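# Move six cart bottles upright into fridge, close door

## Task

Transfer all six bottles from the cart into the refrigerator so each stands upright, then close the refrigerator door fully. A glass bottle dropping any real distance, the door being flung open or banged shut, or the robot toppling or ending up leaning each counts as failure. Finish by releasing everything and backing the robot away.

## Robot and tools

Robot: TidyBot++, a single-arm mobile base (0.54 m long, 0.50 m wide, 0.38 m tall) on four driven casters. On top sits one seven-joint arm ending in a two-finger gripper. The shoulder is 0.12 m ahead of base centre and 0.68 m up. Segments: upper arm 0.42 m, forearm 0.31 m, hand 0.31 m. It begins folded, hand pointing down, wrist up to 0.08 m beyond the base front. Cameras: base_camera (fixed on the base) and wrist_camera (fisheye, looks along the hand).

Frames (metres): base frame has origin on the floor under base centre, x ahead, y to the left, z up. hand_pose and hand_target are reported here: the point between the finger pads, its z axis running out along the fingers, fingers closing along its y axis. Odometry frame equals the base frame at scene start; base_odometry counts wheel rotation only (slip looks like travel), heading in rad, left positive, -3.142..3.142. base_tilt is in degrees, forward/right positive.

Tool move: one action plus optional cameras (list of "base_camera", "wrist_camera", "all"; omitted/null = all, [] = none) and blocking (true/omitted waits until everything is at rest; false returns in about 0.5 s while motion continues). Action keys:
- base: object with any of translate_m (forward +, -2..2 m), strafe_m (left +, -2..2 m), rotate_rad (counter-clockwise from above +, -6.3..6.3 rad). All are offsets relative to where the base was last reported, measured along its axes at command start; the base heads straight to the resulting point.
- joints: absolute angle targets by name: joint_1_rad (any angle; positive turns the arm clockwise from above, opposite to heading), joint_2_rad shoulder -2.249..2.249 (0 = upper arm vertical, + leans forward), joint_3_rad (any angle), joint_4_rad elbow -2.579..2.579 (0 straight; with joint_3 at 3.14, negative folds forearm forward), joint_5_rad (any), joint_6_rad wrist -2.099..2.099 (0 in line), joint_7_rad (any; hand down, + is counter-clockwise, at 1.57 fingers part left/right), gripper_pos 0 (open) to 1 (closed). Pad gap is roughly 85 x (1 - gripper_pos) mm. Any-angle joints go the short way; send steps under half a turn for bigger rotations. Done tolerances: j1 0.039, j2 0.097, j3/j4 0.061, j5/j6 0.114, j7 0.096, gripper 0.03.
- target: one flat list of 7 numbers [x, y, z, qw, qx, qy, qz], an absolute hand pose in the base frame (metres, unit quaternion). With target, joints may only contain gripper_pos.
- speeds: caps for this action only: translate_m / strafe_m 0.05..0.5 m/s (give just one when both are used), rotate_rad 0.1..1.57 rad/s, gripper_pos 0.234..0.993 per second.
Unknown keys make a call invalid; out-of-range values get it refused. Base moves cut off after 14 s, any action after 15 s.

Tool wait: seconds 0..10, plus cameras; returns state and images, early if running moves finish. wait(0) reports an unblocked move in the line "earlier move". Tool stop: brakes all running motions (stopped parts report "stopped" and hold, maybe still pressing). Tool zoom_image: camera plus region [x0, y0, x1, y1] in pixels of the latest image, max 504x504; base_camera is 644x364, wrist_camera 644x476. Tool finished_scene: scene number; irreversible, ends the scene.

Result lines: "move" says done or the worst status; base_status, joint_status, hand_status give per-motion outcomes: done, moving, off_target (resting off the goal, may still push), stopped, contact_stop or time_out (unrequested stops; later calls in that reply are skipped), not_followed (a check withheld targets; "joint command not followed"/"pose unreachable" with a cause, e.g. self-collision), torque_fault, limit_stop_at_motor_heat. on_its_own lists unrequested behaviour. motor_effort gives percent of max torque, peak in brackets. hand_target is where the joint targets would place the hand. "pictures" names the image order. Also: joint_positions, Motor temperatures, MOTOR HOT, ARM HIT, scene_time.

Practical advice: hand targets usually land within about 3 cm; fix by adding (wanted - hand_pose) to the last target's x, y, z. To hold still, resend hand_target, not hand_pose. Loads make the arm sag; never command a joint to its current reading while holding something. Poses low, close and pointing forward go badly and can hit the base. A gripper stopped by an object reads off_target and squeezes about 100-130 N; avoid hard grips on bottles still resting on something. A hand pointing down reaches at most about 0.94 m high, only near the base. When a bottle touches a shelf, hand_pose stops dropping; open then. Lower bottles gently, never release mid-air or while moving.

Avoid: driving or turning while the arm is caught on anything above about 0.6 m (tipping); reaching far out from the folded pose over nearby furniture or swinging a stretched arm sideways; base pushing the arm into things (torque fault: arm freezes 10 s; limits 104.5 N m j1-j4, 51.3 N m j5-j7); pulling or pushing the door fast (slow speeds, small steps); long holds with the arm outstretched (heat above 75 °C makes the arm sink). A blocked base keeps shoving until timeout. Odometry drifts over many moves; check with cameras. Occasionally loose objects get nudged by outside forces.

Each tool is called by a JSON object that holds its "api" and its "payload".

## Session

{"api": "move", "payload": {}}

Scene clock: 0.00 s.
Motor temperatures (°C): [36 32 34 35 37 42 40]
base_odometry: x=+0.000 y=+0.000 heading=+0.000
base_tilt: forward=-0.1 right=+0.1
base_status: not commanded
joint_positions: joint_1_rad=-0.024 joint_2_rad=-0.380 joint_3_rad=+3.146 joint_4_rad=-2.542 joint_5_rad=+0.020 joint_6_rad=-0.898 joint_7_rad=+1.588 gripper_pos=+0.000
joint_status: not commanded
motor_effort: joint_1_rad=-1 joint_2_rad=+0 joint_3_rad=+1 joint_4_rad=+12 joint_5_rad=+0 joint_6_rad=+0 joint_7_rad=+0
hand_pose: x=+0.2495 y=-0.0007 z=+0.5872 quat_wxyz=(+0.007, +0.999, +0.025, +0.041) (m; base frame)
hand_target: x=+0.2499 y=-0.0007 z=+0.5874 quat_wxyz=(+0.007, +0.999, +0.025, +0.041) (m; base frame)
hand_status: not commanded
pictures: base_camera, wrist_camera
camera_calibration:
wrist_camera: T_world_to_cam=[[0.0636235, -0.997523, 0.0299843, -0.044071], [-0.991129, -0.0666716, -0.114974, 0.373973], [0.116688, -0.0224032, -0.992916, 0.684743], [0, 0, 0, 1]] pos_world=[0.293558, -0.00368802, 0.724211]

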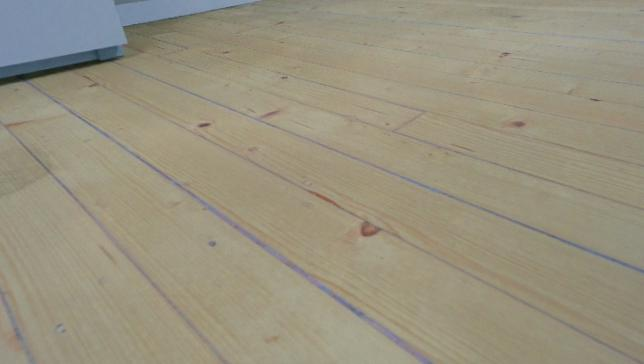

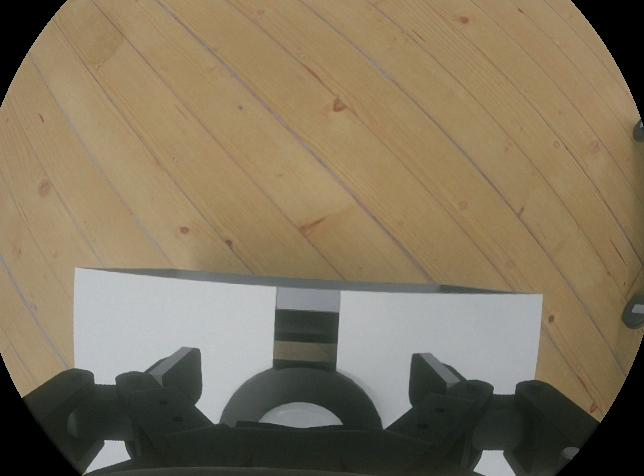

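{"api": "move", "payload": {"joints": {"joint_1_rad": 0.0, "joint_2_rad": -0.3, "joint_3_rad": 3.135, "joint_4_rad": -2.2, "joint_5_rad": -0.015, "joint_6_rad": 0.37, "joint_7_rad": 1.575, "gripper_pos": 0.0}}}

Scene clock: 8.23 s.
Motor temperatures (°C): [36 32 34 35 37 42 40]
move: done
base_odometry: x=+0.000 y=+0.000 heading=+0.000
base_tilt: forward=-0.1 right=+0.1
base_status: not commanded
joint_positions: joint_1_rad=-0.017 joint_2_rad=-0.322 joint_3_rad=+3.146 joint_4_rad=-2.227 joint_5_rad=+0.020 joint_6_rad=+0.281 joint_7_rad=+1.588 gripper_pos=+0.000
joint_status: all done
motor_effort: joint_1_rad=-1(1) joint_2_rad=-8(9) joint_3_rad=+2(2) joint_4_rad=+18(19) joint_5_rad=-1(2) joint_6_rad=+9(10) joint_7_rad=+1(2)
hand_pose: x=+0.5938 y=+0.0084 z=+0.9612 quat_wxyz=(+0.006, +0.725, +0.019, +0.688) (m; base frame)
hand_target: x=+0.6031 y=+0.0033 z=+0.9948 quat_wxyz=(-0.003, +0.693, -0.002, +0.721) (m; base frame)
hand_status: not commanded
pictures: base_camera, wrist_camera
camera_calibration:
wrist_camera: T_world_to_cam=[[0.00774262, -0.998649, 0.0513849, -0.0555206], [-0.0181591, -0.0515184, -0.998507, 1.03026], [0.999805, 0.00679796, -0.0185334, -0.445065], [0, 0, 0, 1]] pos_world=[0.464117, 0.000657029, 1.02332]

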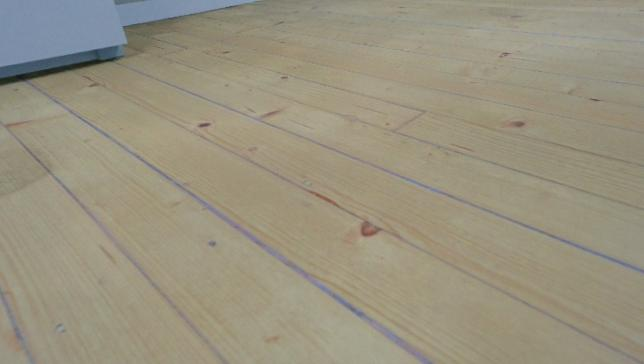

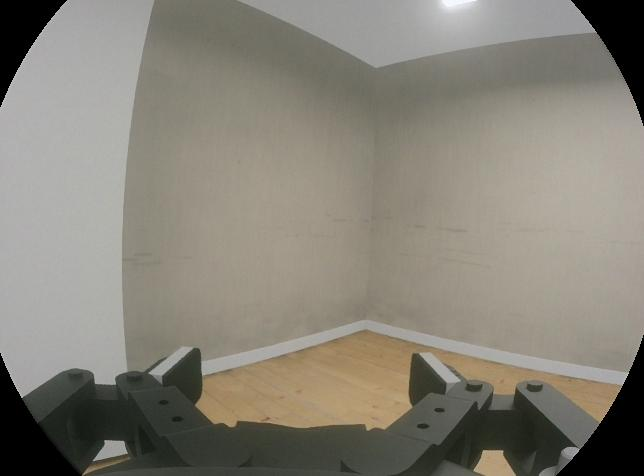

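{"api": "move", "payload": {"base": {"rotate_rad": 0.75}, "speeds": {"rotate_rad": 0.8}, "joints": {"joint_3_rad": 3.08, "joint_5_rad": -0.12, "joint_7_rad": 1.48}}}

Scene clock: 19.17 s.
Motor temperatures (°C): [36 32 34 35 37 42 40]
move: done
base_odometry: x=+0.000 y=+0.000 heading=+0.750
base_tilt: forward=-0.2 right=+0.1
base_status: done
joint_positions: joint_1_rad=-0.008 joint_2_rad=-0.322 joint_3_rad=+3.095 joint_4_rad=-2.227 joint_5_rad=-0.081 joint_6_rad=+0.284 joint_7_rad=+1.533 gripper_pos=+0.000
joint_status: all done
motor_effort: joint_1_rad=+0(2) joint_2_rad=-8(9) joint_3_rad=+1(3) joint_4_rad=+18(19) joint_5_rad=+0(1) joint_6_rad=+8(9) joint_7_rad=+1(2)
hand_pose: x=+0.5928 y=+0.0234 z=+0.9616 quat_wxyz=(-0.044, +0.725, -0.025, +0.687) (m; base frame)
hand_target: x=+0.6019 y=+0.0220 z=+0.9938 quat_wxyz=(-0.073, +0.691, -0.059, +0.717) (m; base frame)
hand_status: not commanded
pictures: base_camera, wrist_camera
camera_calibration:
wrist_camera: T_world_to_cam=[[0.01231, -0.996538, -0.0822266, 0.0852386], [-0.0193381, 0.0819802, -0.996446, 1.02694], [0.999737, 0.0138563, -0.018262, -0.444566], [0, 0, 0, 1]] pos_world=[0.463259, 0.00691468, 1.02218]

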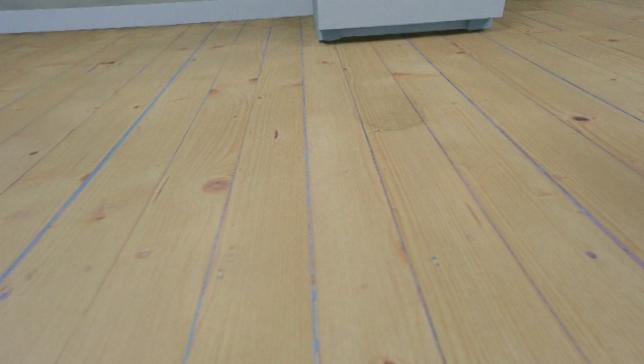

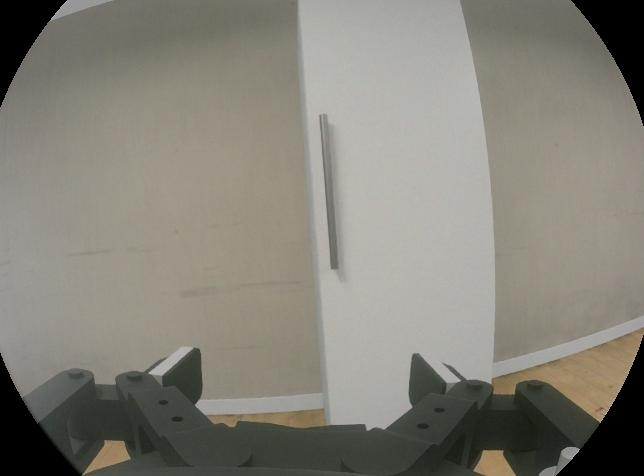

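{"api": "move", "payload": {"joints": {"joint_3_rad": 3.15, "joint_5_rad": 0.03, "joint_7_rad": 1.62}, "cameras": ["wrist_camera"]}}

{"api": "zoom_image", "payload": {"camera": "base_camera", "region": [300, 0, 520, 60]}}

Scene clock: 26.67 s.
Motor temperatures (°C): [36 32 34 35 37 42 40]
move: done
base_odometry: x=+0.000 y=+0.000 heading=+0.750
base_tilt: forward=-0.2 right=+0.1
base_status: not commanded
joint_positions: joint_1_rad=-0.008 joint_2_rad=-0.322 joint_3_rad=+3.134 joint_4_rad=-2.227 joint_5_rad=+0.002 joint_6_rad=+0.284 joint_7_rad=+1.581 gripper_pos=+0.000
joint_status: all done
motor_effort: joint_1_rad=+0(1) joint_2_rad=-8(9) joint_3_rad=+1(2) joint_4_rad=+18(19) joint_5_rad=-1(1) joint_6_rad=+8(9) joint_7_rad=+1(2)
hand_pose: x=+0.5937 y=+0.0094 z=+0.9622 quat_wxyz=(+0.000, +0.725, +0.011, +0.689) (m; base frame)
hand_target: x=+0.6033 y=+0.0001 z=+0.9948 quat_wxyz=(+0.026, +0.692, +0.027, +0.721) (m; base frame)
hand_status: not commanded
pictures: wrist_camera
camera_calibration:
wrist_camera: T_world_to_cam=[[0.00461308, -0.99948, 0.0319078, -0.0339718], [-0.0154359, -0.0319755, -0.999369, 1.03025], [0.99987, 0.00411765, -0.0155753, -0.447862], [0, 0, 0, 1]] pos_world=[0.463864, 0.000832805, 1.02371]

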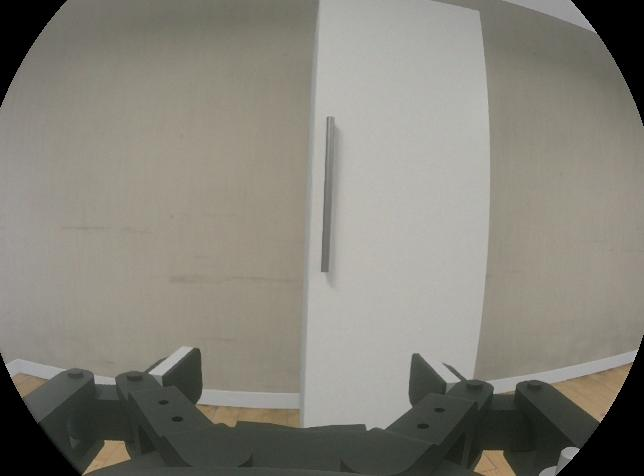

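This scene's latest camera images include none from base_camera. They are from: wrist_camera. base_camera's image comes with the result of a call that names it in "cameras".

{"api": "move", "payload": {"joints": {"joint_3_rad": 3.15, "joint_5_rad": -0.055, "joint_7_rad": 1.555}}}

{"api": "zoom_image", "payload": {"camera": "base_camera", "region": [300, 0, 420, 60]}}

{"api": "zoom_image", "payload": {"camera": "base_camera", "region": [410, 0, 530, 60]}}

Scene clock: 42.13 s.
Motor temperatures (°C): [36 32 34 35 37 42 40]
move: done
base_odometry: x=+0.000 y=+0.000 heading=+0.750
base_tilt: forward=-0.2 right=+0.1
base_status: not commanded
joint_positions: joint_1_rad=-0.008 joint_2_rad=-0.322 joint_3_rad=+3.134 joint_4_rad=-2.227 joint_5_rad=-0.055 joint_6_rad=+0.284 joint_7_rad=+1.557 gripper_pos=+0.000
joint_status: all done
motor_effort: joint_1_rad=-1(1) joint_2_rad=-8(9) joint_3_rad=+1(2) joint_4_rad=+18(19) joint_5_rad=+0(1) joint_6_rad=+9(10) joint_7_rad=+1(2)
hand_pose: x=+0.5938 y=+0.0044 z=+0.9621 quat_wxyz=(-0.022, +0.724, -0.023, +0.689) (m; base frame)
hand_target: x=+0.6032 y=-0.0095 z=+0.9947 quat_wxyz=(-0.015, +0.692, -0.034, +0.721) (m; base frame)
hand_status: not commanded
pictures: base_camera, wrist_camera
camera_calibration:
wrist_camera: T_world_to_cam=[[-0.0152807, -0.998814, -0.0462189, 0.0480456], [-0.0160632, 0.0464636, -0.998791, 1.02953], [0.999754, -0.0145198, -0.0167542, -0.446599], [0, 0, 0, 1]] pos_world=[0.463761, -0.00633158, 1.02302]

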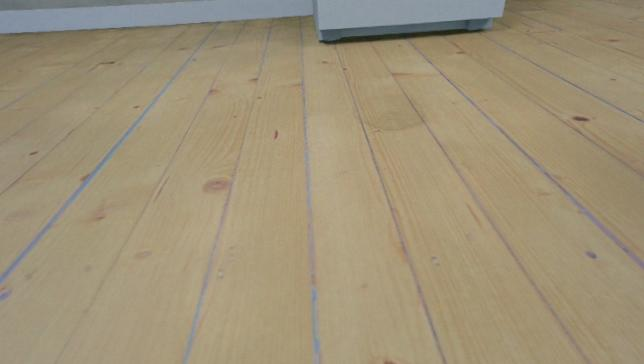

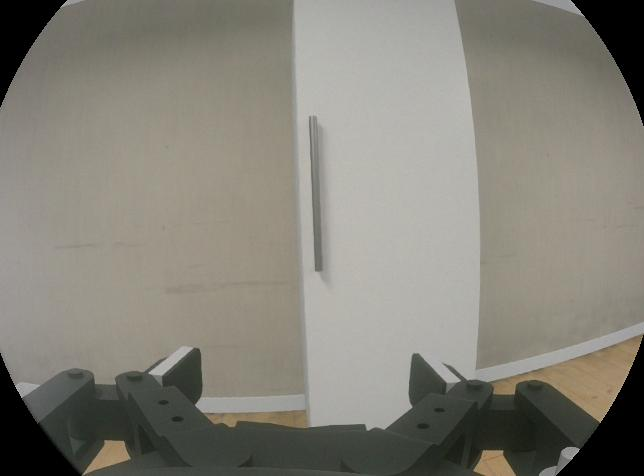

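Scaled by 4.200.

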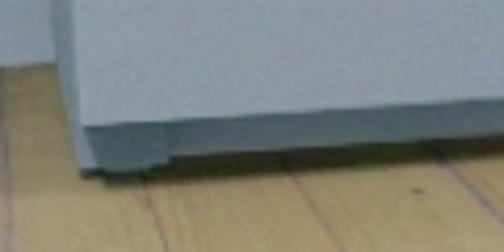

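Scaled by 4.200.

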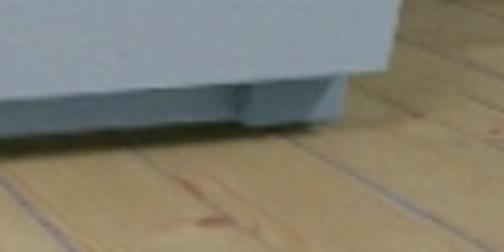

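{"api": "move", "payload": {"joints": {"joint_5_rad": 0.012, "joint_7_rad": 1.615}, "cameras": ["wrist_camera"]}}

{"api": "zoom_image", "payload": {"camera": "wrist_camera", "region": [270, 90, 390, 210]}}

{"api": "zoom_image", "payload": {"camera": "wrist_camera", "region": [270, 190, 390, 310]}}

Scene clock: 61.93 s.
Motor temperatures (°C): [36 32 34 36 37 42 40]
move: done
base_odometry: x=+0.000 y=+0.000 heading=+0.750
base_tilt: forward=-0.1 right=+0.0
base_status: not commanded
joint_positions: joint_1_rad=-0.008 joint_2_rad=-0.322 joint_3_rad=+3.134 joint_4_rad=-2.227 joint_5_rad=+0.001 joint_6_rad=+0.284 joint_7_rad=+1.593 gripper_pos=+0.000
joint_status: all done
motor_effort: joint_1_rad=-1(1) joint_2_rad=-9(9) joint_3_rad=+1(2) joint_4_rad=+18(19) joint_5_rad=-1(2) joint_6_rad=+9(9) joint_7_rad=+1(2)
hand_pose: x=+0.5937 y=+0.0092 z=+0.9623 quat_wxyz=(+0.003, +0.724, +0.015, +0.689) (m; base frame)
hand_target: x=+0.6033 y=-0.0020 z=+0.9949 quat_wxyz=(+0.021, +0.692, +0.017, +0.721) (m; base frame)
hand_status: not commanded
pictures: wrist_camera
camera_calibration:
wrist_camera: T_world_to_cam=[[0.00468191, -0.999116, 0.0417662, -0.0436325], [-0.0149749, -0.041832, -0.999012, 1.02982], [0.999877, 0.00405184, -0.0151575, -0.448272], [0, 0, 0, 1]] pos_world=[0.463843, 0.00130168, 1.02383]

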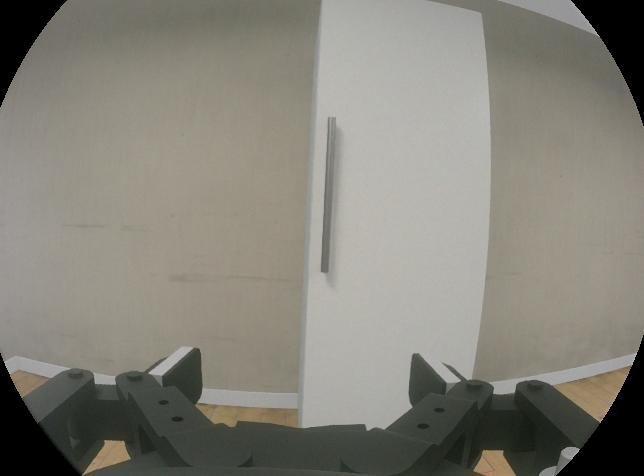

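Scaled by 4.200.

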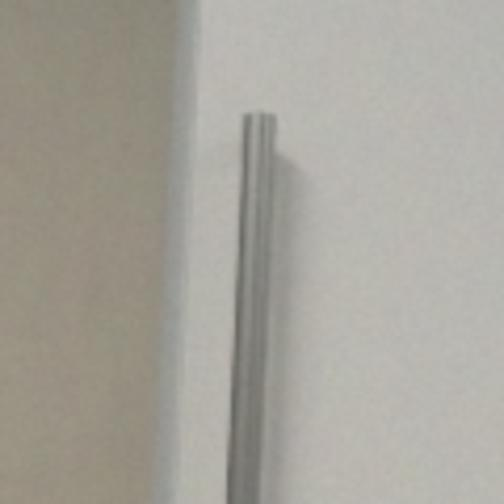

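Scaled by 4.200.

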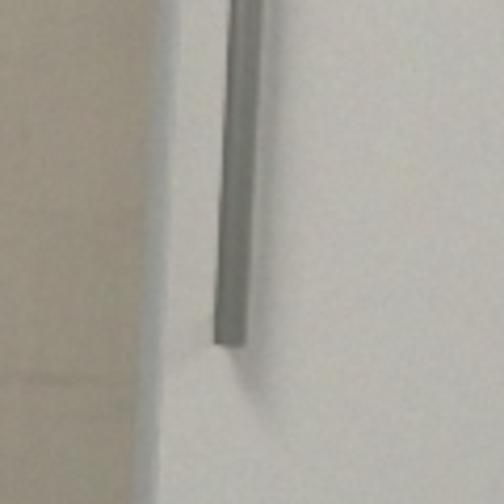

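{"api": "move", "payload": {"base": {"translate_m": 0.8, "strafe_m": -0.052, "rotate_rad": 0.03}, "speeds": {"translate_m": 0.4}, "joints": {"joint_7_rad": 1.545}}}

Scene clock: 83.67 s.
Motor temperatures (°C): [36 32 34 36 37 42 40]
move: done
base_odometry: x=+0.621 y=+0.507 heading=+0.780
base_tilt: forward=-0.1 right=+0.1
base_status: done
joint_positions: joint_1_rad=-0.008 joint_2_rad=-0.310 joint_3_rad=+3.135 joint_4_rad=-2.227 joint_5_rad=+0.001 joint_6_rad=+0.287 joint_7_rad=+1.555 gripper_pos=+0.000
joint_status: all done
motor_effort: joint_1_rad=+0(1) joint_2_rad=-9(11) joint_3_rad=+1(3) joint_4_rad=+18(19) joint_5_rad=-1(1) joint_6_rad=+9(10) joint_7_rad=+1(1)
hand_pose: x=+0.5970 y=+0.0085 z=+0.9574 quat_wxyz=(-0.009, +0.728, +0.000, +0.686) (m; base frame)
hand_target: x=+0.6033 y=-0.0020 z=+0.9949 quat_wxyz=(-0.005, +0.693, -0.007, +0.721) (m; base frame)
hand_status: not commanded
pictures: base_camera, wrist_camera
camera_calibration:
wrist_camera: T_world_to_cam=[[0.00139262, -0.999992, 0.00363656, -0.00571453], [-0.0249875, -0.00367023, -0.999681, 1.0313], [0.999687, 0.0013013, -0.0249924, -0.44207], [0, 0, 0, 1]] pos_world=[0.467709, -0.0013541, 1.01995]

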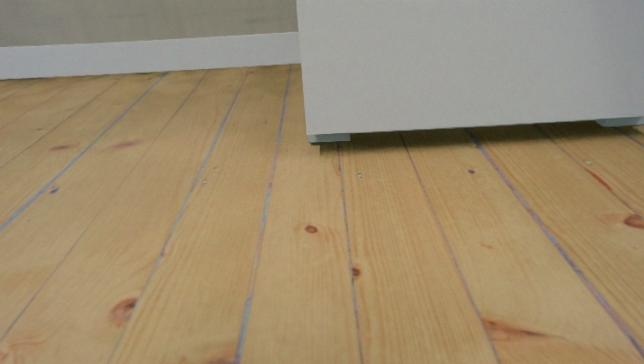

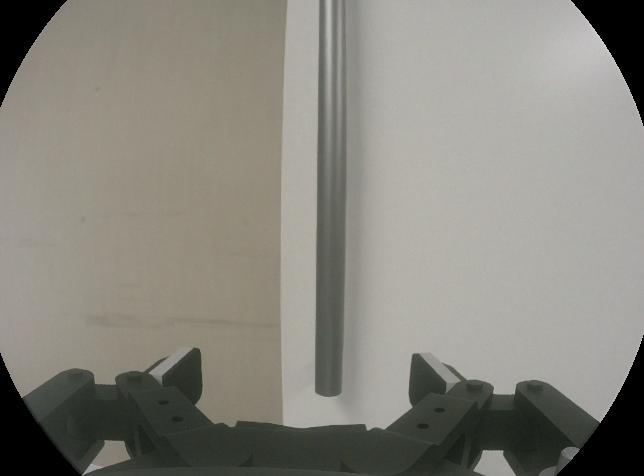

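{"api": "move", "payload": {"base": {"translate_m": 0.11, "strafe_m": -0.0154}, "speeds": {"translate_m": 0.15}, "cameras": ["wrist_camera"]}}

{"api": "zoom_image", "payload": {"camera": "wrist_camera", "region": [180, 200, 440, 440]}}

Scene clock: 90.87 s.
Motor temperatures (°C): [36 32 34 36 37 42 40]
move: done
base_odometry: x=+0.710 y=+0.574 heading=+0.780
base_tilt: forward=-0.2 right=+0.1
base_status: done
joint_positions: joint_1_rad=-0.008 joint_2_rad=-0.306 joint_3_rad=+3.135 joint_4_rad=-2.227 joint_5_rad=+0.001 joint_6_rad=+0.287 joint_7_rad=+1.555 gripper_pos=+0.000
joint_status: not commanded
motor_effort: joint_1_rad=+0(1) joint_2_rad=-9(11) joint_3_rad=+1(2) joint_4_rad=+18(19) joint_5_rad=+0(1) joint_6_rad=+8(9) joint_7_rad=+1(1)
hand_pose: x=+0.5980 y=+0.0085 z=+0.9559 quat_wxyz=(-0.009, +0.729, +0.000, +0.685) (m; base frame)
hand_target: x=+0.6033 y=-0.0020 z=+0.9949 quat_wxyz=(-0.005, +0.693, -0.007, +0.721) (m; base frame)
hand_status: not commanded
pictures: wrist_camera
camera_calibration:
wrist_camera: T_world_to_cam=[[0.00140503, -0.999992, 0.00365255, -0.00572504], [-0.0280258, -0.0036905, -0.9996, 1.03153], [0.999606, 0.0013021, -0.0280308, -0.440134], [0, 0, 0, 1]] pos_world=[0.468878, -0.00134502, 1.0188]

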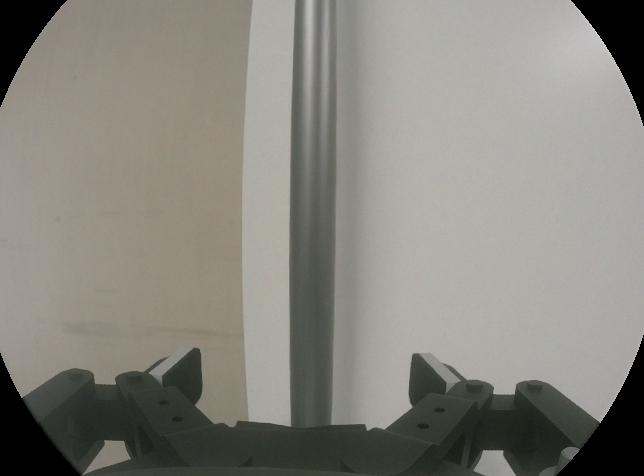

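Scaled by 1.938.

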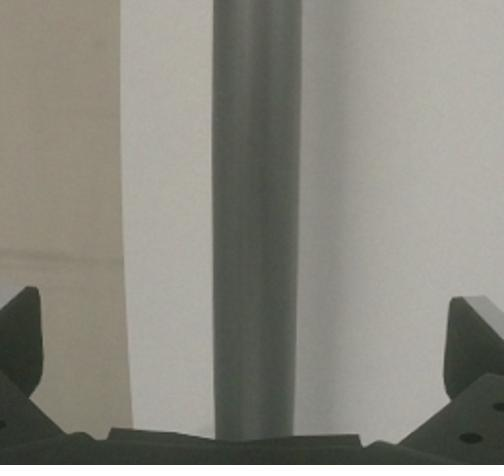

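{"api": "move", "payload": {"base": {"translate_m": 0.052}, "speeds": {"translate_m": 0.1}, "cameras": []}}

{"api": "move", "payload": {"joints": {"gripper_pos": 0.84}, "speeds": {"gripper_pos": 0.234}, "cameras": ["wrist_camera"]}}

Scene clock: 96.87 s.
Motor temperatures (°C): [36 32 34 36 37 42 40]
move: done
base_odometry: x=+0.748 y=+0.610 heading=+0.780
base_tilt: forward=-0.1 right=+0.1
base_status: done
joint_positions: joint_1_rad=-0.008 joint_2_rad=-0.304 joint_3_rad=+3.135 joint_4_rad=-2.227 joint_5_rad=+0.001 joint_6_rad=+0.287 joint_7_rad=+1.555 gripper_pos=+0.000
joint_status: not commanded
motor_effort: joint_1_rad=-1(1) joint_2_rad=-9(12) joint_3_rad=+1(2) joint_4_rad=+18(19) joint_5_rad=-1(1) joint_6_rad=+9(9) joint_7_rad=+0(1)
hand_pose: x=+0.5987 y=+0.0085 z=+0.9547 quat_wxyz=(-0.009, +0.730, +0.000, +0.684) (m; base frame)
hand_target: x=+0.6033 y=-0.0020 z=+0.9949 quat_wxyz=(-0.005, +0.693, -0.007, +0.721) (m; base frame)
hand_status: not commanded
pictures: none
No camera images: "cameras" was empty.

Scene clock: 100.77 s.
Motor temperatures (°C): [36 32 34 36 37 42 40]
move: off_target
base_odometry: x=+0.747 y=+0.610 heading=+0.780
base_tilt: forward=-0.2 right=+0.0
base_status: not commanded
joint_positions: joint_1_rad=-0.006 joint_2_rad=-0.304 joint_3_rad=+3.137 joint_4_rad=-2.227 joint_5_rad=+0.001 joint_6_rad=+0.287 joint_7_rad=+1.555 gripper_pos=+0.749
joint_status: gripper_pos off_target (ended at +0.749, target +0.840)
motor_effort: joint_1_rad=-1(2) joint_2_rad=-6(9) joint_3_rad=+2(2) joint_4_rad=+21(22) joint_5_rad=+0(1) joint_6_rad=+10(11) joint_7_rad=+0(1)
hand_pose: x=+0.5988 y=+0.0069 z=+0.9547 quat_wxyz=(-0.008, +0.730, -0.001, +0.684) (m; base frame)
hand_target: x=+0.6033 y=-0.0020 z=+0.9949 quat_wxyz=(-0.005, +0.693, -0.007, +0.721) (m; base frame)
hand_status: not commanded
pictures: wrist_camera
camera_calibration:
wrist_camera: T_world_to_cam=[[-0.00155961, -0.999994, 0.003129, -0.00501376], [-0.0304064, -0.00308014, -0.999533, 1.03172], [0.999536, -0.00165403, -0.0304014, -0.438638], [0, 0, 0, 1]] pos_world=[0.469798, -0.00256141, 1.01792]

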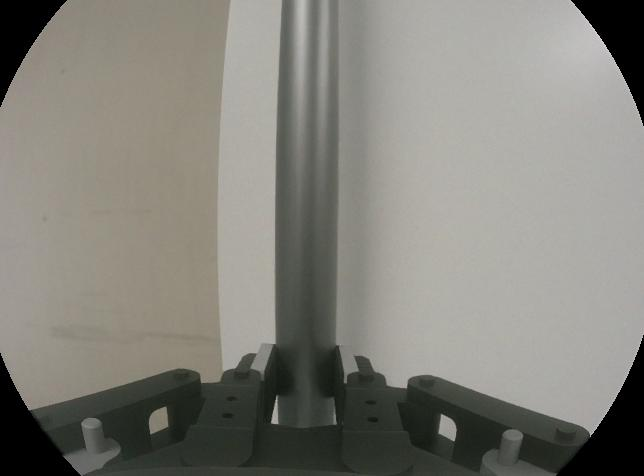

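{"api": "move", "payload": {"base": {"translate_m": -0.0773, "strafe_m": -0.1057, "rotate_rad": 0.15}, "speeds": {"translate_m": 0.1, "rotate_rad": 0.1}, "cameras": ["wrist_camera"]}}

Scene clock: 114.10 s.
Motor temperatures (°C): [36 32 34 36 37 42 40]
move: done
base_odometry: x=+0.767 y=+0.481 heading=+0.930
base_tilt: forward=-0.2 right=+0.1
base_status: done
joint_positions: joint_1_rad=-0.004 joint_2_rad=-0.256 joint_3_rad=+3.145 joint_4_rad=-2.196 joint_5_rad=+0.001 joint_6_rad=+0.304 joint_7_rad=+1.555 gripper_pos=+0.749
joint_status: not commanded
motor_effort: joint_1_rad=+0(5) joint_2_rad=-16(25) joint_3_rad=+1(7) joint_4_rad=+20(21) joint_5_rad=-2(3) joint_6_rad=+11(12) joint_7_rad=+0(1)
hand_pose: x=+0.6162 y=+0.0015 z=+0.9554 quat_wxyz=(-0.006, +0.730, -0.005, +0.684) (m; base frame)
hand_target: x=+0.6033 y=-0.0020 z=+0.9949 quat_wxyz=(-0.005, +0.693, -0.007, +0.721) (m; base frame)
hand_status: not commanded
pictures: wrist_camera
camera_calibration:
wrist_camera: T_world_to_cam=[[-0.0116395, -0.999932, 0.000972719, -0.00213283], [-0.030297, -0.000619674, -0.999541, 1.03286], [0.999473, -0.0116636, -0.0302877, -0.456097], [0, 0, 0, 1]] pos_world=[0.487124, -0.00681238, 1.01857]

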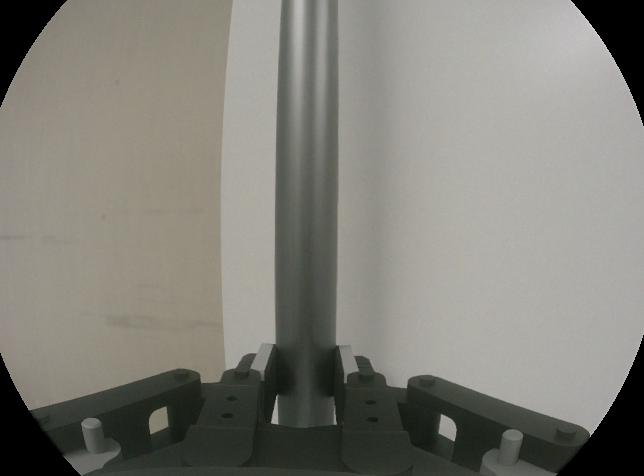

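{"api": "move", "payload": {"base": {"translate_m": -0.137, "strafe_m": -0.2425, "rotate_rad": 0.33}, "speeds": {"translate_m": 0.14, "rotate_rad": 0.145}, "cameras": ["wrist_camera"]}}

Scene clock: 121.47 s.
Motor temperatures (°C): [36 32 34 36 37 42 40]
move: done
base_odometry: x=+0.879 y=+0.226 heading=+1.259
base_tilt: forward=-0.2 right=+0.1
base_status: done
joint_positions: joint_1_rad=+0.002 joint_2_rad=-0.257 joint_3_rad=+3.149 joint_4_rad=-2.197 joint_5_rad=+0.001 joint_6_rad=+0.305 joint_7_rad=+1.555 gripper_pos=+0.749
joint_status: not commanded
motor_effort: joint_1_rad=-1(6) joint_2_rad=-17(22) joint_3_rad=+1(8) joint_4_rad=+20(22) joint_5_rad=-2(3) joint_6_rad=+11(14) joint_7_rad=-1(1)
hand_pose: x=+0.6159 y=-0.0036 z=+0.9551 quat_wxyz=(-0.003, +0.730, -0.009, +0.684) (m; base frame)
hand_target: x=+0.6033 y=-0.0020 z=+0.9949 quat_wxyz=(-0.005, +0.693, -0.007, +0.721) (m; base frame)
hand_status: not commanded
pictures: wrist_camera
camera_calibration:
wrist_camera: T_world_to_cam=[[-0.0212566, -0.999774, -0.0000901499, -0.000267116], [-0.0303308, 0.000735005, -0.99954, 1.03257], [0.999314, -0.0212441, -0.0303396, -0.455715], [0, 0, 0, 1]] pos_world=[0.486716, -0.0107073, 1.01827]

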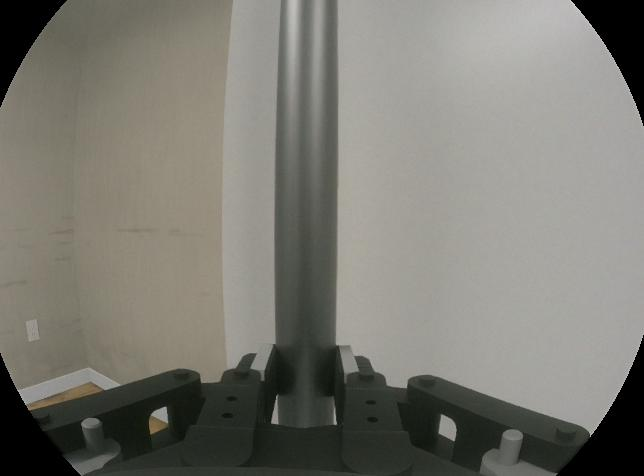

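{"api": "move", "payload": {"base": {"translate_m": -0.14, "strafe_m": -0.247, "rotate_rad": 0.33}, "speeds": {"translate_m": 0.14, "rotate_rad": 0.145}, "cameras": ["wrist_camera"]}}

{"api": "move", "payload": {"base": {"translate_m": -0.14, "strafe_m": -0.247, "rotate_rad": 0.33}, "speeds": {"translate_m": 0.14, "rotate_rad": 0.145}, "cameras": ["wrist_camera"]}}

Scene clock: 129.63 s.
Motor temperatures (°C): [36 32 34 36 37 42 40]
move: done
base_odometry: x=+1.072 y=+0.017 heading=+1.589
base_tilt: forward=-0.1 right=+0.1
base_status: done
joint_positions: joint_1_rad=+0.000 joint_2_rad=-0.261 joint_3_rad=+3.147 joint_4_rad=-2.203 joint_5_rad=+0.001 joint_6_rad=+0.306 joint_7_rad=+1.555 gripper_pos=+0.749
joint_status: not commanded
motor_effort: joint_1_rad=-1(6) joint_2_rad=-17(22) joint_3_rad=+1(8) joint_4_rad=+19(22) joint_5_rad=-1(3) joint_6_rad=+11(14) joint_7_rad=-1(1)
hand_pose: x=+0.6142 y=-0.0016 z=+0.9540 quat_wxyz=(-0.004, +0.730, -0.008, +0.684) (m; base frame)
hand_target: x=+0.6033 y=-0.0020 z=+0.9949 quat_wxyz=(-0.005, +0.693, -0.007, +0.721) (m; base frame)
hand_status: not commanded
pictures: wrist_camera
camera_calibration:
wrist_camera: T_world_to_cam=[[-0.0176397, -0.999844, 0.000390964, -0.00106909], [-0.0312541, 0.000160565, -0.999511, 1.03194], [0.999356, -0.0176433, -0.0312521, -0.453169], [0, 0, 0, 1]] pos_world=[0.485111, -0.00923002, 1.01727]

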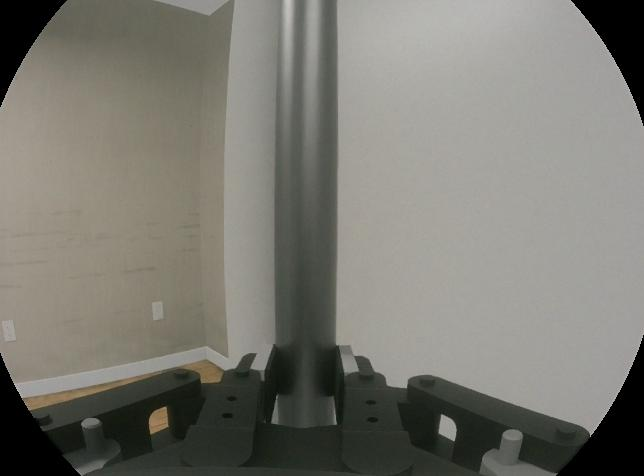

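Scene clock: 132.30 s.
Motor temperatures (°C): [36 32 34 36 37 42 40]
move: done
base_odometry: x=+1.321 y=-0.118 heading=+1.918
base_tilt: forward=-0.2 right=+0.1
base_status: done
joint_positions: joint_1_rad=-0.004 joint_2_rad=-0.264 joint_3_rad=+3.142 joint_4_rad=-2.208 joint_5_rad=+0.001 joint_6_rad=+0.306 joint_7_rad=+1.555 gripper_pos=+0.749
joint_status: not commanded
motor_effort: joint_1_rad=+0(7) joint_2_rad=-15(20) joint_3_rad=+3(9) joint_4_rad=+20(24) joint_5_rad=-3(4) joint_6_rad=+11(15) joint_7_rad=-1(1)
hand_pose: x=+0.6125 y=+0.0032 z=+0.9523 quat_wxyz=(-0.007, +0.731, -0.004, +0.683) (m; base frame)
hand_target: x=+0.6033 y=-0.0020 z=+0.9949 quat_wxyz=(-0.005, +0.693, -0.007, +0.721) (m; base frame)
hand_status: not commanded
pictures: wrist_camera
camera_calibration:
wrist_camera: T_world_to_cam=[[-0.00858807, -0.999962, 0.00179024, -0.00314683], [-0.0333812, -0.00150262, -0.999442, 1.03142], [0.999406, -0.00864304, -0.033367, -0.449548], [0, 0, 0, 1]] pos_world=[0.483683, -0.00548233, 1.01585]

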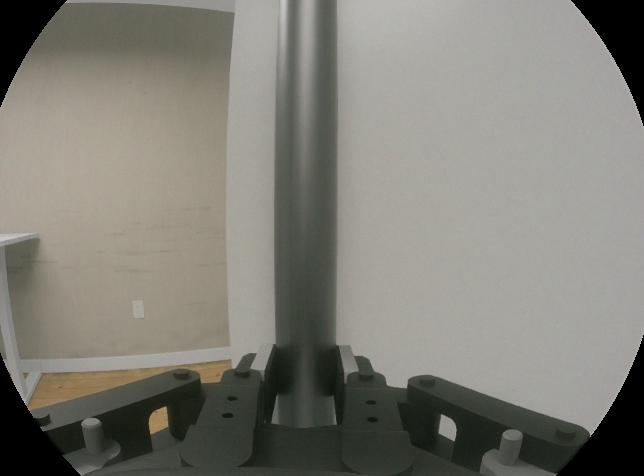

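{"api": "move", "payload": {"base": {"translate_m": -0.143, "strafe_m": -0.244, "rotate_rad": 0.33}, "speeds": {"translate_m": 0.14, "rotate_rad": 0.145}, "cameras": []}}

{"api": "move", "payload": {"base": {"translate_m": -0.143, "strafe_m": -0.244, "rotate_rad": 0.33}, "speeds": {"translate_m": 0.14, "rotate_rad": 0.145}, "cameras": ["wrist_camera"]}}

Scene clock: 139.77 s.
Motor temperatures (°C): [36 32 34 36 37 42 40]
move: done
base_odometry: x=+1.599 y=-0.170 heading=+2.248
base_tilt: forward=-0.2 right=+0.1
base_status: done
joint_positions: joint_1_rad=-0.007 joint_2_rad=-0.268 joint_3_rad=+3.138 joint_4_rad=-2.215 joint_5_rad=+0.001 joint_6_rad=+0.306 joint_7_rad=+1.555 gripper_pos=+0.749
joint_status: not commanded
motor_effort: joint_1_rad=+3(7) joint_2_rad=-14(18) joint_3_rad=+5(10) joint_4_rad=+22(25) joint_5_rad=-3(4) joint_6_rad=+12(16) joint_7_rad=-1(1)
hand_pose: x=+0.6104 y=+0.0069 z=+0.9501 quat_wxyz=(-0.008, +0.732, -0.001, +0.682) (m; base frame)
hand_target: x=+0.6033 y=-0.0020 z=+0.9949 quat_wxyz=(-0.005, +0.693, -0.007, +0.721) (m; base frame)
hand_status: not commanded
pictures: none
No camera images: "cameras" was empty.

Scene clock: 142.43 s.
Motor temperatures (°C): [36 33 34 36 37 42 40]
move: done
base_odometry: x=+1.879 y=-0.128 heading=+2.578
base_tilt: forward=-0.2 right=+0.1
base_status: done
joint_positions: joint_1_rad=-0.011 joint_2_rad=-0.271 joint_3_rad=+3.132 joint_4_rad=-2.221 joint_5_rad=+0.001 joint_6_rad=+0.306 joint_7_rad=+1.555 gripper_pos=+0.749
joint_status: not commanded
motor_effort: joint_1_rad=+4(8) joint_2_rad=-14(16) joint_3_rad=+6(11) joint_4_rad=+23(26) joint_5_rad=-4(5) joint_6_rad=+13(17) joint_7_rad=-2(2)
hand_pose: x=+0.6087 y=+0.0123 z=+0.9478 quat_wxyz=(-0.011, +0.733, +0.003, +0.680) (m; base frame)
hand_target: x=+0.6033 y=-0.0020 z=+0.9949 quat_wxyz=(-0.005, +0.693, -0.007, +0.721) (m; base frame)
hand_status: not commanded
pictures: wrist_camera
camera_calibration:
wrist_camera: T_world_to_cam=[[0.00863071, -0.999951, 0.0048064, -0.0073959], [-0.0394674, -0.00514348, -0.999208, 1.03032], [0.999184, 0.00843417, -0.0395099, -0.440017], [0, 0, 0, 1]] pos_world=[0.480385, 0.00161505, 1.01215]

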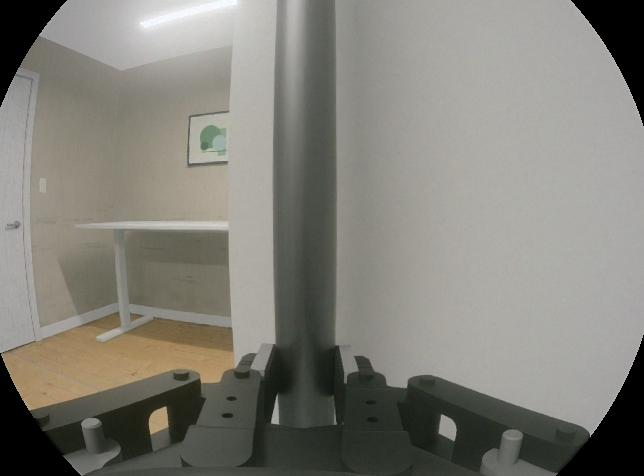

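{"api": "move", "payload": {"joints": {"gripper_pos": 0.0}, "speeds": {"gripper_pos": 0.234}, "cameras": []}}

{"api": "move", "payload": {"base": {"translate_m": -0.25}, "speeds": {"translate_m": 0.2}, "cameras": ["wrist_camera"]}}

Scene clock: 158.77 s.
Motor temperatures (°C): [36 33 34 36 37 42 40]
move: done
base_odometry: x=+1.879 y=-0.128 heading=+2.578
base_tilt: forward=-0.1 right=+0.1
base_status: not commanded
joint_positions: joint_1_rad=-0.010 joint_2_rad=-0.285 joint_3_rad=+3.133 joint_4_rad=-2.220 joint_5_rad=+0.001 joint_6_rad=+0.311 joint_7_rad=+1.555 gripper_pos=+0.000
joint_status: all done
motor_effort: joint_1_rad=+0(2) joint_2_rad=-10(15) joint_3_rad=+1(4) joint_4_rad=+18(23) joint_5_rad=+0(3) joint_6_rad=+7(15) joint_7_rad=+1(2)
hand_pose: x=+0.6052 y=+0.0109 z=+0.9572 quat_wxyz=(-0.011, +0.725, +0.002, +0.688) (m; base frame)
hand_target: x=+0.6033 y=-0.0020 z=+0.9949 quat_wxyz=(-0.005, +0.693, -0.007, +0.721) (m; base frame)
hand_status: not commanded
pictures: none
No camera images: "cameras" was empty.

Scene clock: 160.70 s.
Motor temperatures (°C): [36 33 34 36 37 42 40]
move: done
base_odometry: x=+2.091 y=-0.261 heading=+2.579
base_tilt: forward=-0.2 right=+0.1
base_status: done
joint_positions: joint_1_rad=-0.010 joint_2_rad=-0.292 joint_3_rad=+3.133 joint_4_rad=-2.220 joint_5_rad=+0.001 joint_6_rad=+0.311 joint_7_rad=+1.555 gripper_pos=+0.000
joint_status: not commanded
motor_effort: joint_1_rad=+0(1) joint_2_rad=-9(13) joint_3_rad=+1(2) joint_4_rad=+18(19) joint_5_rad=+0(1) joint_6_rad=+9(10) joint_7_rad=+0(1)
hand_pose: x=+0.6032 y=+0.0109 z=+0.9606 quat_wxyz=(-0.011, +0.723, +0.002, +0.691) (m; base frame)
hand_target: x=+0.6033 y=-0.0020 z=+0.9949 quat_wxyz=(-0.005, +0.693, -0.007, +0.721) (m; base frame)
hand_status: not commanded
pictures: wrist_camera
camera_calibration:
wrist_camera: T_world_to_cam=[[0.00602116, -0.999973, 0.00428545, -0.00672315], [-0.0113537, -0.00435362, -0.999926, 1.02668], [0.999917, 0.00597206, -0.0113796, -0.461474], [0, 0, 0, 1]] pos_world=[0.473133, 0.000502765, 1.02139]

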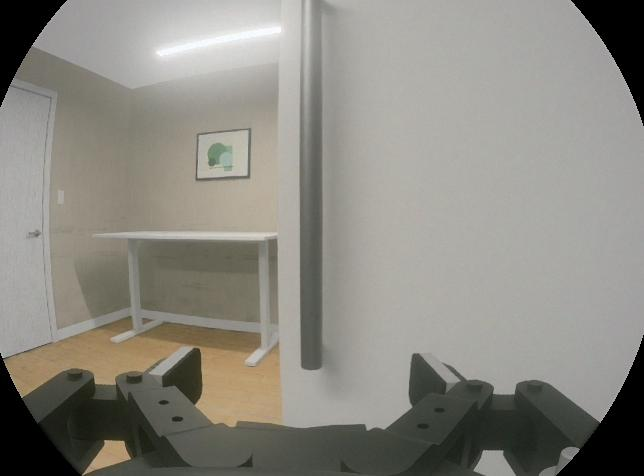

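{"api": "move", "payload": {"base": {"rotate_rad": 1.05}, "speeds": {"rotate_rad": 0.8}}}

Scene clock: 169.53 s.
Motor temperatures (°C): [36 33 34 36 37 42 40]
move: done
base_odometry: x=+2.091 y=-0.261 heading=-2.655
base_tilt: forward=-0.2 right=+0.0
base_status: done
joint_positions: joint_1_rad=-0.008 joint_2_rad=-0.292 joint_3_rad=+3.137 joint_4_rad=-2.220 joint_5_rad=+0.001 joint_6_rad=+0.311 joint_7_rad=+1.555 gripper_pos=+0.000
joint_status: not commanded
motor_effort: joint_1_rad=-1(2) joint_2_rad=-9(10) joint_3_rad=+1(3) joint_4_rad=+18(18) joint_5_rad=+0(1) joint_6_rad=+9(10) joint_7_rad=+1(1)
hand_pose: x=+0.6033 y=+0.0082 z=+0.9606 quat_wxyz=(-0.009, +0.723, +0.000, +0.691) (m; base frame)
hand_target: x=+0.6033 y=-0.0020 z=+0.9949 quat_wxyz=(-0.005, +0.693, -0.007, +0.721) (m; base frame)
hand_status: not commanded
pictures: base_camera, wrist_camera
camera_calibration:
wrist_camera: T_world_to_cam=[[0.000952557, -0.999994, 0.00338064, -0.00550292], [-0.0113817, -0.00339127, -0.999929, 1.0267], [0.999935, 0.000914012, -0.0113849, -0.461508], [0, 0, 0, 1]] pos_world=[0.473168, -0.00159924, 1.02139]

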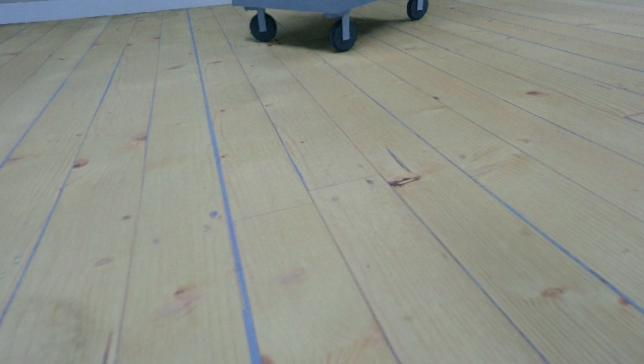

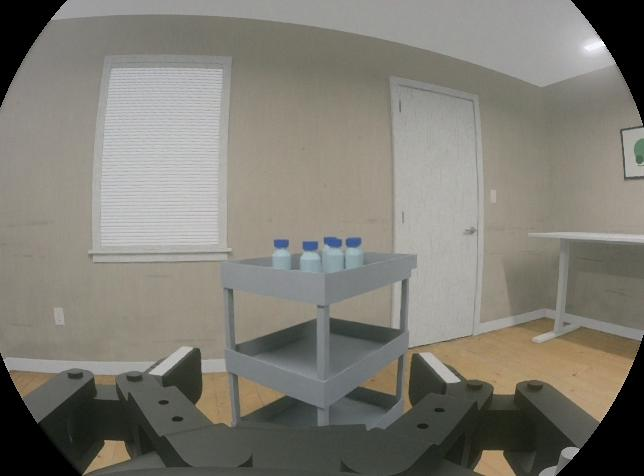

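{"api": "zoom_image", "payload": {"camera": "wrist_camera", "region": [210, 220, 430, 340]}}

{"api": "zoom_image", "payload": {"camera": "base_camera", "region": [220, 0, 440, 70]}}

Scaled by 2.291.

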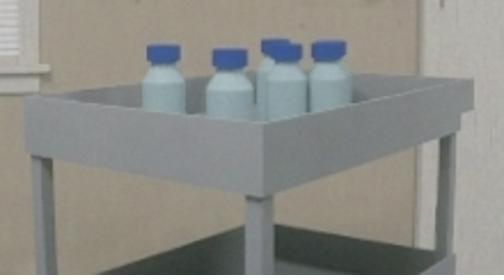

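Scaled by 2.291.

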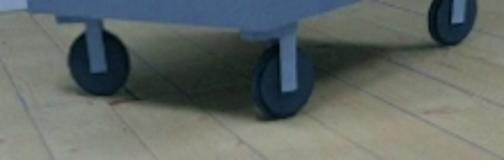

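{"api": "move", "payload": {"base": {"translate_m": 0.729, "strafe_m": -0.206, "rotate_rad": -0.487}, "speeds": {"translate_m": 0.35, "rotate_rad": 0.5}, "cameras": []}}

Scene clock: 214.50 s.
Motor temperatures (°C): [36 33 34 36 37 42 40]
move: done
base_odometry: x=+1.350 y=-0.420 heading=+3.140
base_tilt: forward=-0.2 right=+0.1
base_status: done
joint_positions: joint_1_rad=-0.007 joint_2_rad=-0.294 joint_3_rad=+3.138 joint_4_rad=-2.220 joint_5_rad=+0.001 joint_6_rad=+0.311 joint_7_rad=+1.555 gripper_pos=+0.000
joint_status: not commanded
motor_effort: joint_1_rad=+0(2) joint_2_rad=-9(11) joint_3_rad=+1(3) joint_4_rad=+18(19) joint_5_rad=-1(1) joint_6_rad=+9(9) joint_7_rad=+1(1)
hand_pose: x=+0.6028 y=+0.0069 z=+0.9617 quat_wxyz=(-0.009, +0.722, -0.001, +0.691) (m; base frame)
hand_target: x=+0.6033 y=-0.0020 z=+0.9949 quat_wxyz=(-0.005, +0.693, -0.007, +0.721) (m; base frame)
hand_status: not commanded
pictures: none
No camera images: "cameras" was empty.

{"api": "move", "payload": {"base": {"translate_m": 0.70, "strafe_m": -0.37, "rotate_rad": 1.373}, "speeds": {"translate_m": 0.35, "rotate_rad": 0.6}, "joints": {"joint_6_rad": -0.1}}}

Scene clock: 226.70 s.
Motor temperatures (°C): [36 33 34 36 37 42 40]
move: done
base_odometry: x=+0.650 y=-0.049 heading=-1.769
base_tilt: forward=-0.1 right=+0.1
base_status: done
joint_positions: joint_1_rad=-0.007 joint_2_rad=-0.299 joint_3_rad=+3.139 joint_4_rad=-2.220 joint_5_rad=+0.001 joint_6_rad=-0.033 joint_7_rad=+1.555 gripper_pos=+0.000
joint_status: all done
motor_effort: joint_1_rad=+0(2) joint_2_rad=-9(10) joint_3_rad=+1(2) joint_4_rad=+18(20) joint_5_rad=+0(1) joint_6_rad=+8(11) joint_7_rad=+0(1)
hand_pose: x=+0.5790 y=+0.0060 z=+0.8601 quat_wxyz=(-0.006, +0.829, -0.002, +0.560) (m; base frame)
hand_target: x=+0.5753 y=-0.0031 z=+0.8526 quat_wxyz=(-0.002, +0.841, -0.010, +0.540) (m; base frame)
hand_status: not commanded
pictures: base_camera, wrist_camera
camera_calibration:
wrist_camera: T_world_to_cam=[[-0.00142015, -0.999975, 0.00695537, -0.00905915], [-0.341052, -0.00605403, -0.940025, 1.06522], [0.940044, -0.00370711, -0.341034, -0.120116], [0, 0, 0, 1]] pos_world=[0.476198, -0.0030553, 0.960437]

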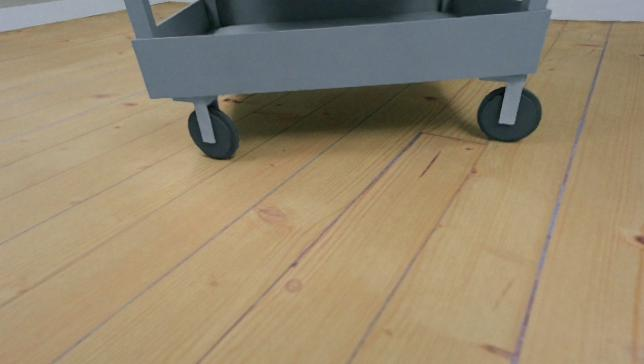

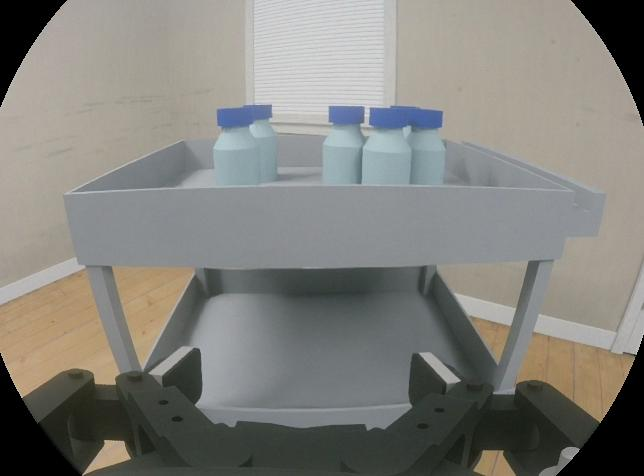

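{"api": "zoom_image", "payload": {"camera": "wrist_camera", "region": [200, 90, 330, 200]}}

{"api": "zoom_image", "payload": {"camera": "wrist_camera", "region": [320, 90, 450, 200]}}

Scaled by 3.877.

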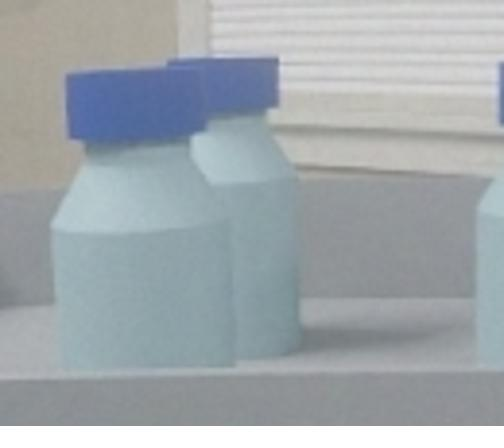

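Scaled by 3.877.

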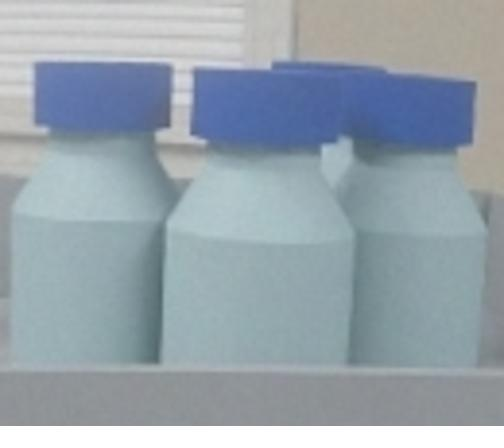

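{"api": "move", "payload": {"joints": {"joint_2_rad": -0.1, "joint_4_rad": -1.1, "joint_6_rad": -1.37}, "base": {"translate_m": 0.2}, "speeds": {"translate_m": 0.2}}}

Scene clock: 280.30 s.
Motor temperatures (°C): [36 33 34 36 37 42 40]
move: done
base_odometry: x=+0.611 y=-0.246 heading=-1.769
base_tilt: forward=-0.1 right=+0.1
base_status: done
joint_positions: joint_1_rad=-0.007 joint_2_rad=-0.127 joint_3_rad=+3.139 joint_4_rad=-1.137 joint_5_rad=+0.001 joint_6_rad=-1.278 joint_7_rad=+1.555 gripper_pos=+0.000
joint_status: all done
motor_effort: joint_1_rad=-1(1) joint_2_rad=-12(15) joint_3_rad=+1(2) joint_4_rad=+16(20) joint_5_rad=+0(1) joint_6_rad=+6(10) joint_7_rad=+1(1)
hand_pose: x=+0.5665 y=+0.0055 z=+1.0618 quat_wxyz=(-0.005, +0.910, -0.003, +0.414) (m; base frame)
hand_target: x=+0.5586 y=-0.0063 z=+1.0472 quat_wxyz=(+0.002, +0.926, -0.017, +0.376) (m; base frame)
hand_status: not commanded
pictures: base_camera, wrist_camera
camera_calibration:
wrist_camera: T_world_to_cam=[[-0.000232611, -0.999951, 0.00987901, -0.0147231], [-0.630868, -0.00751829, -0.775854, 1.24045], [0.775891, -0.00641282, -0.630835, 0.361168], [0, 0, 0, 1]] pos_world=[0.502328, -0.0030802, 1.19039]

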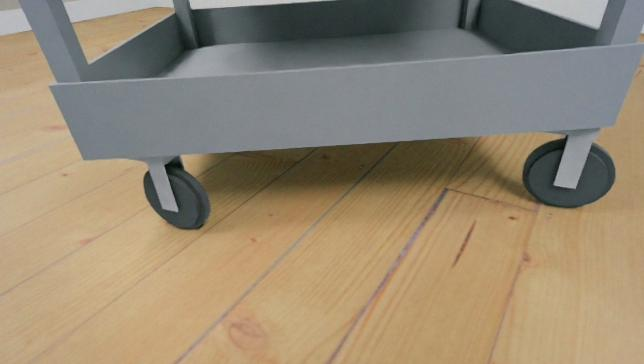

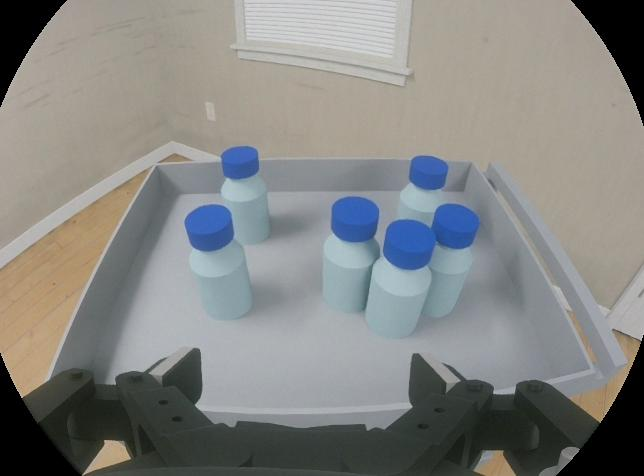

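{"api": "zoom_image", "payload": {"camera": "wrist_camera", "region": [310, 140, 490, 350]}}

{"api": "zoom_image", "payload": {"camera": "wrist_camera", "region": [170, 130, 290, 330]}}

Scaled by 2.400.

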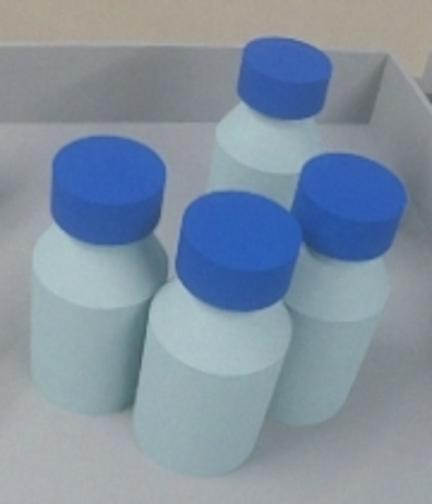

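Scaled by 2.520.

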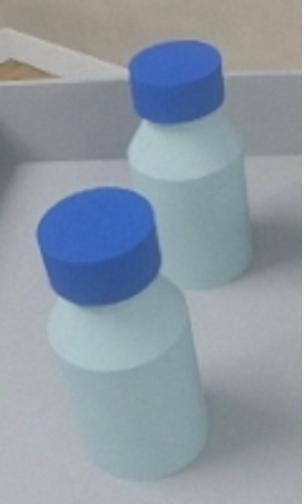

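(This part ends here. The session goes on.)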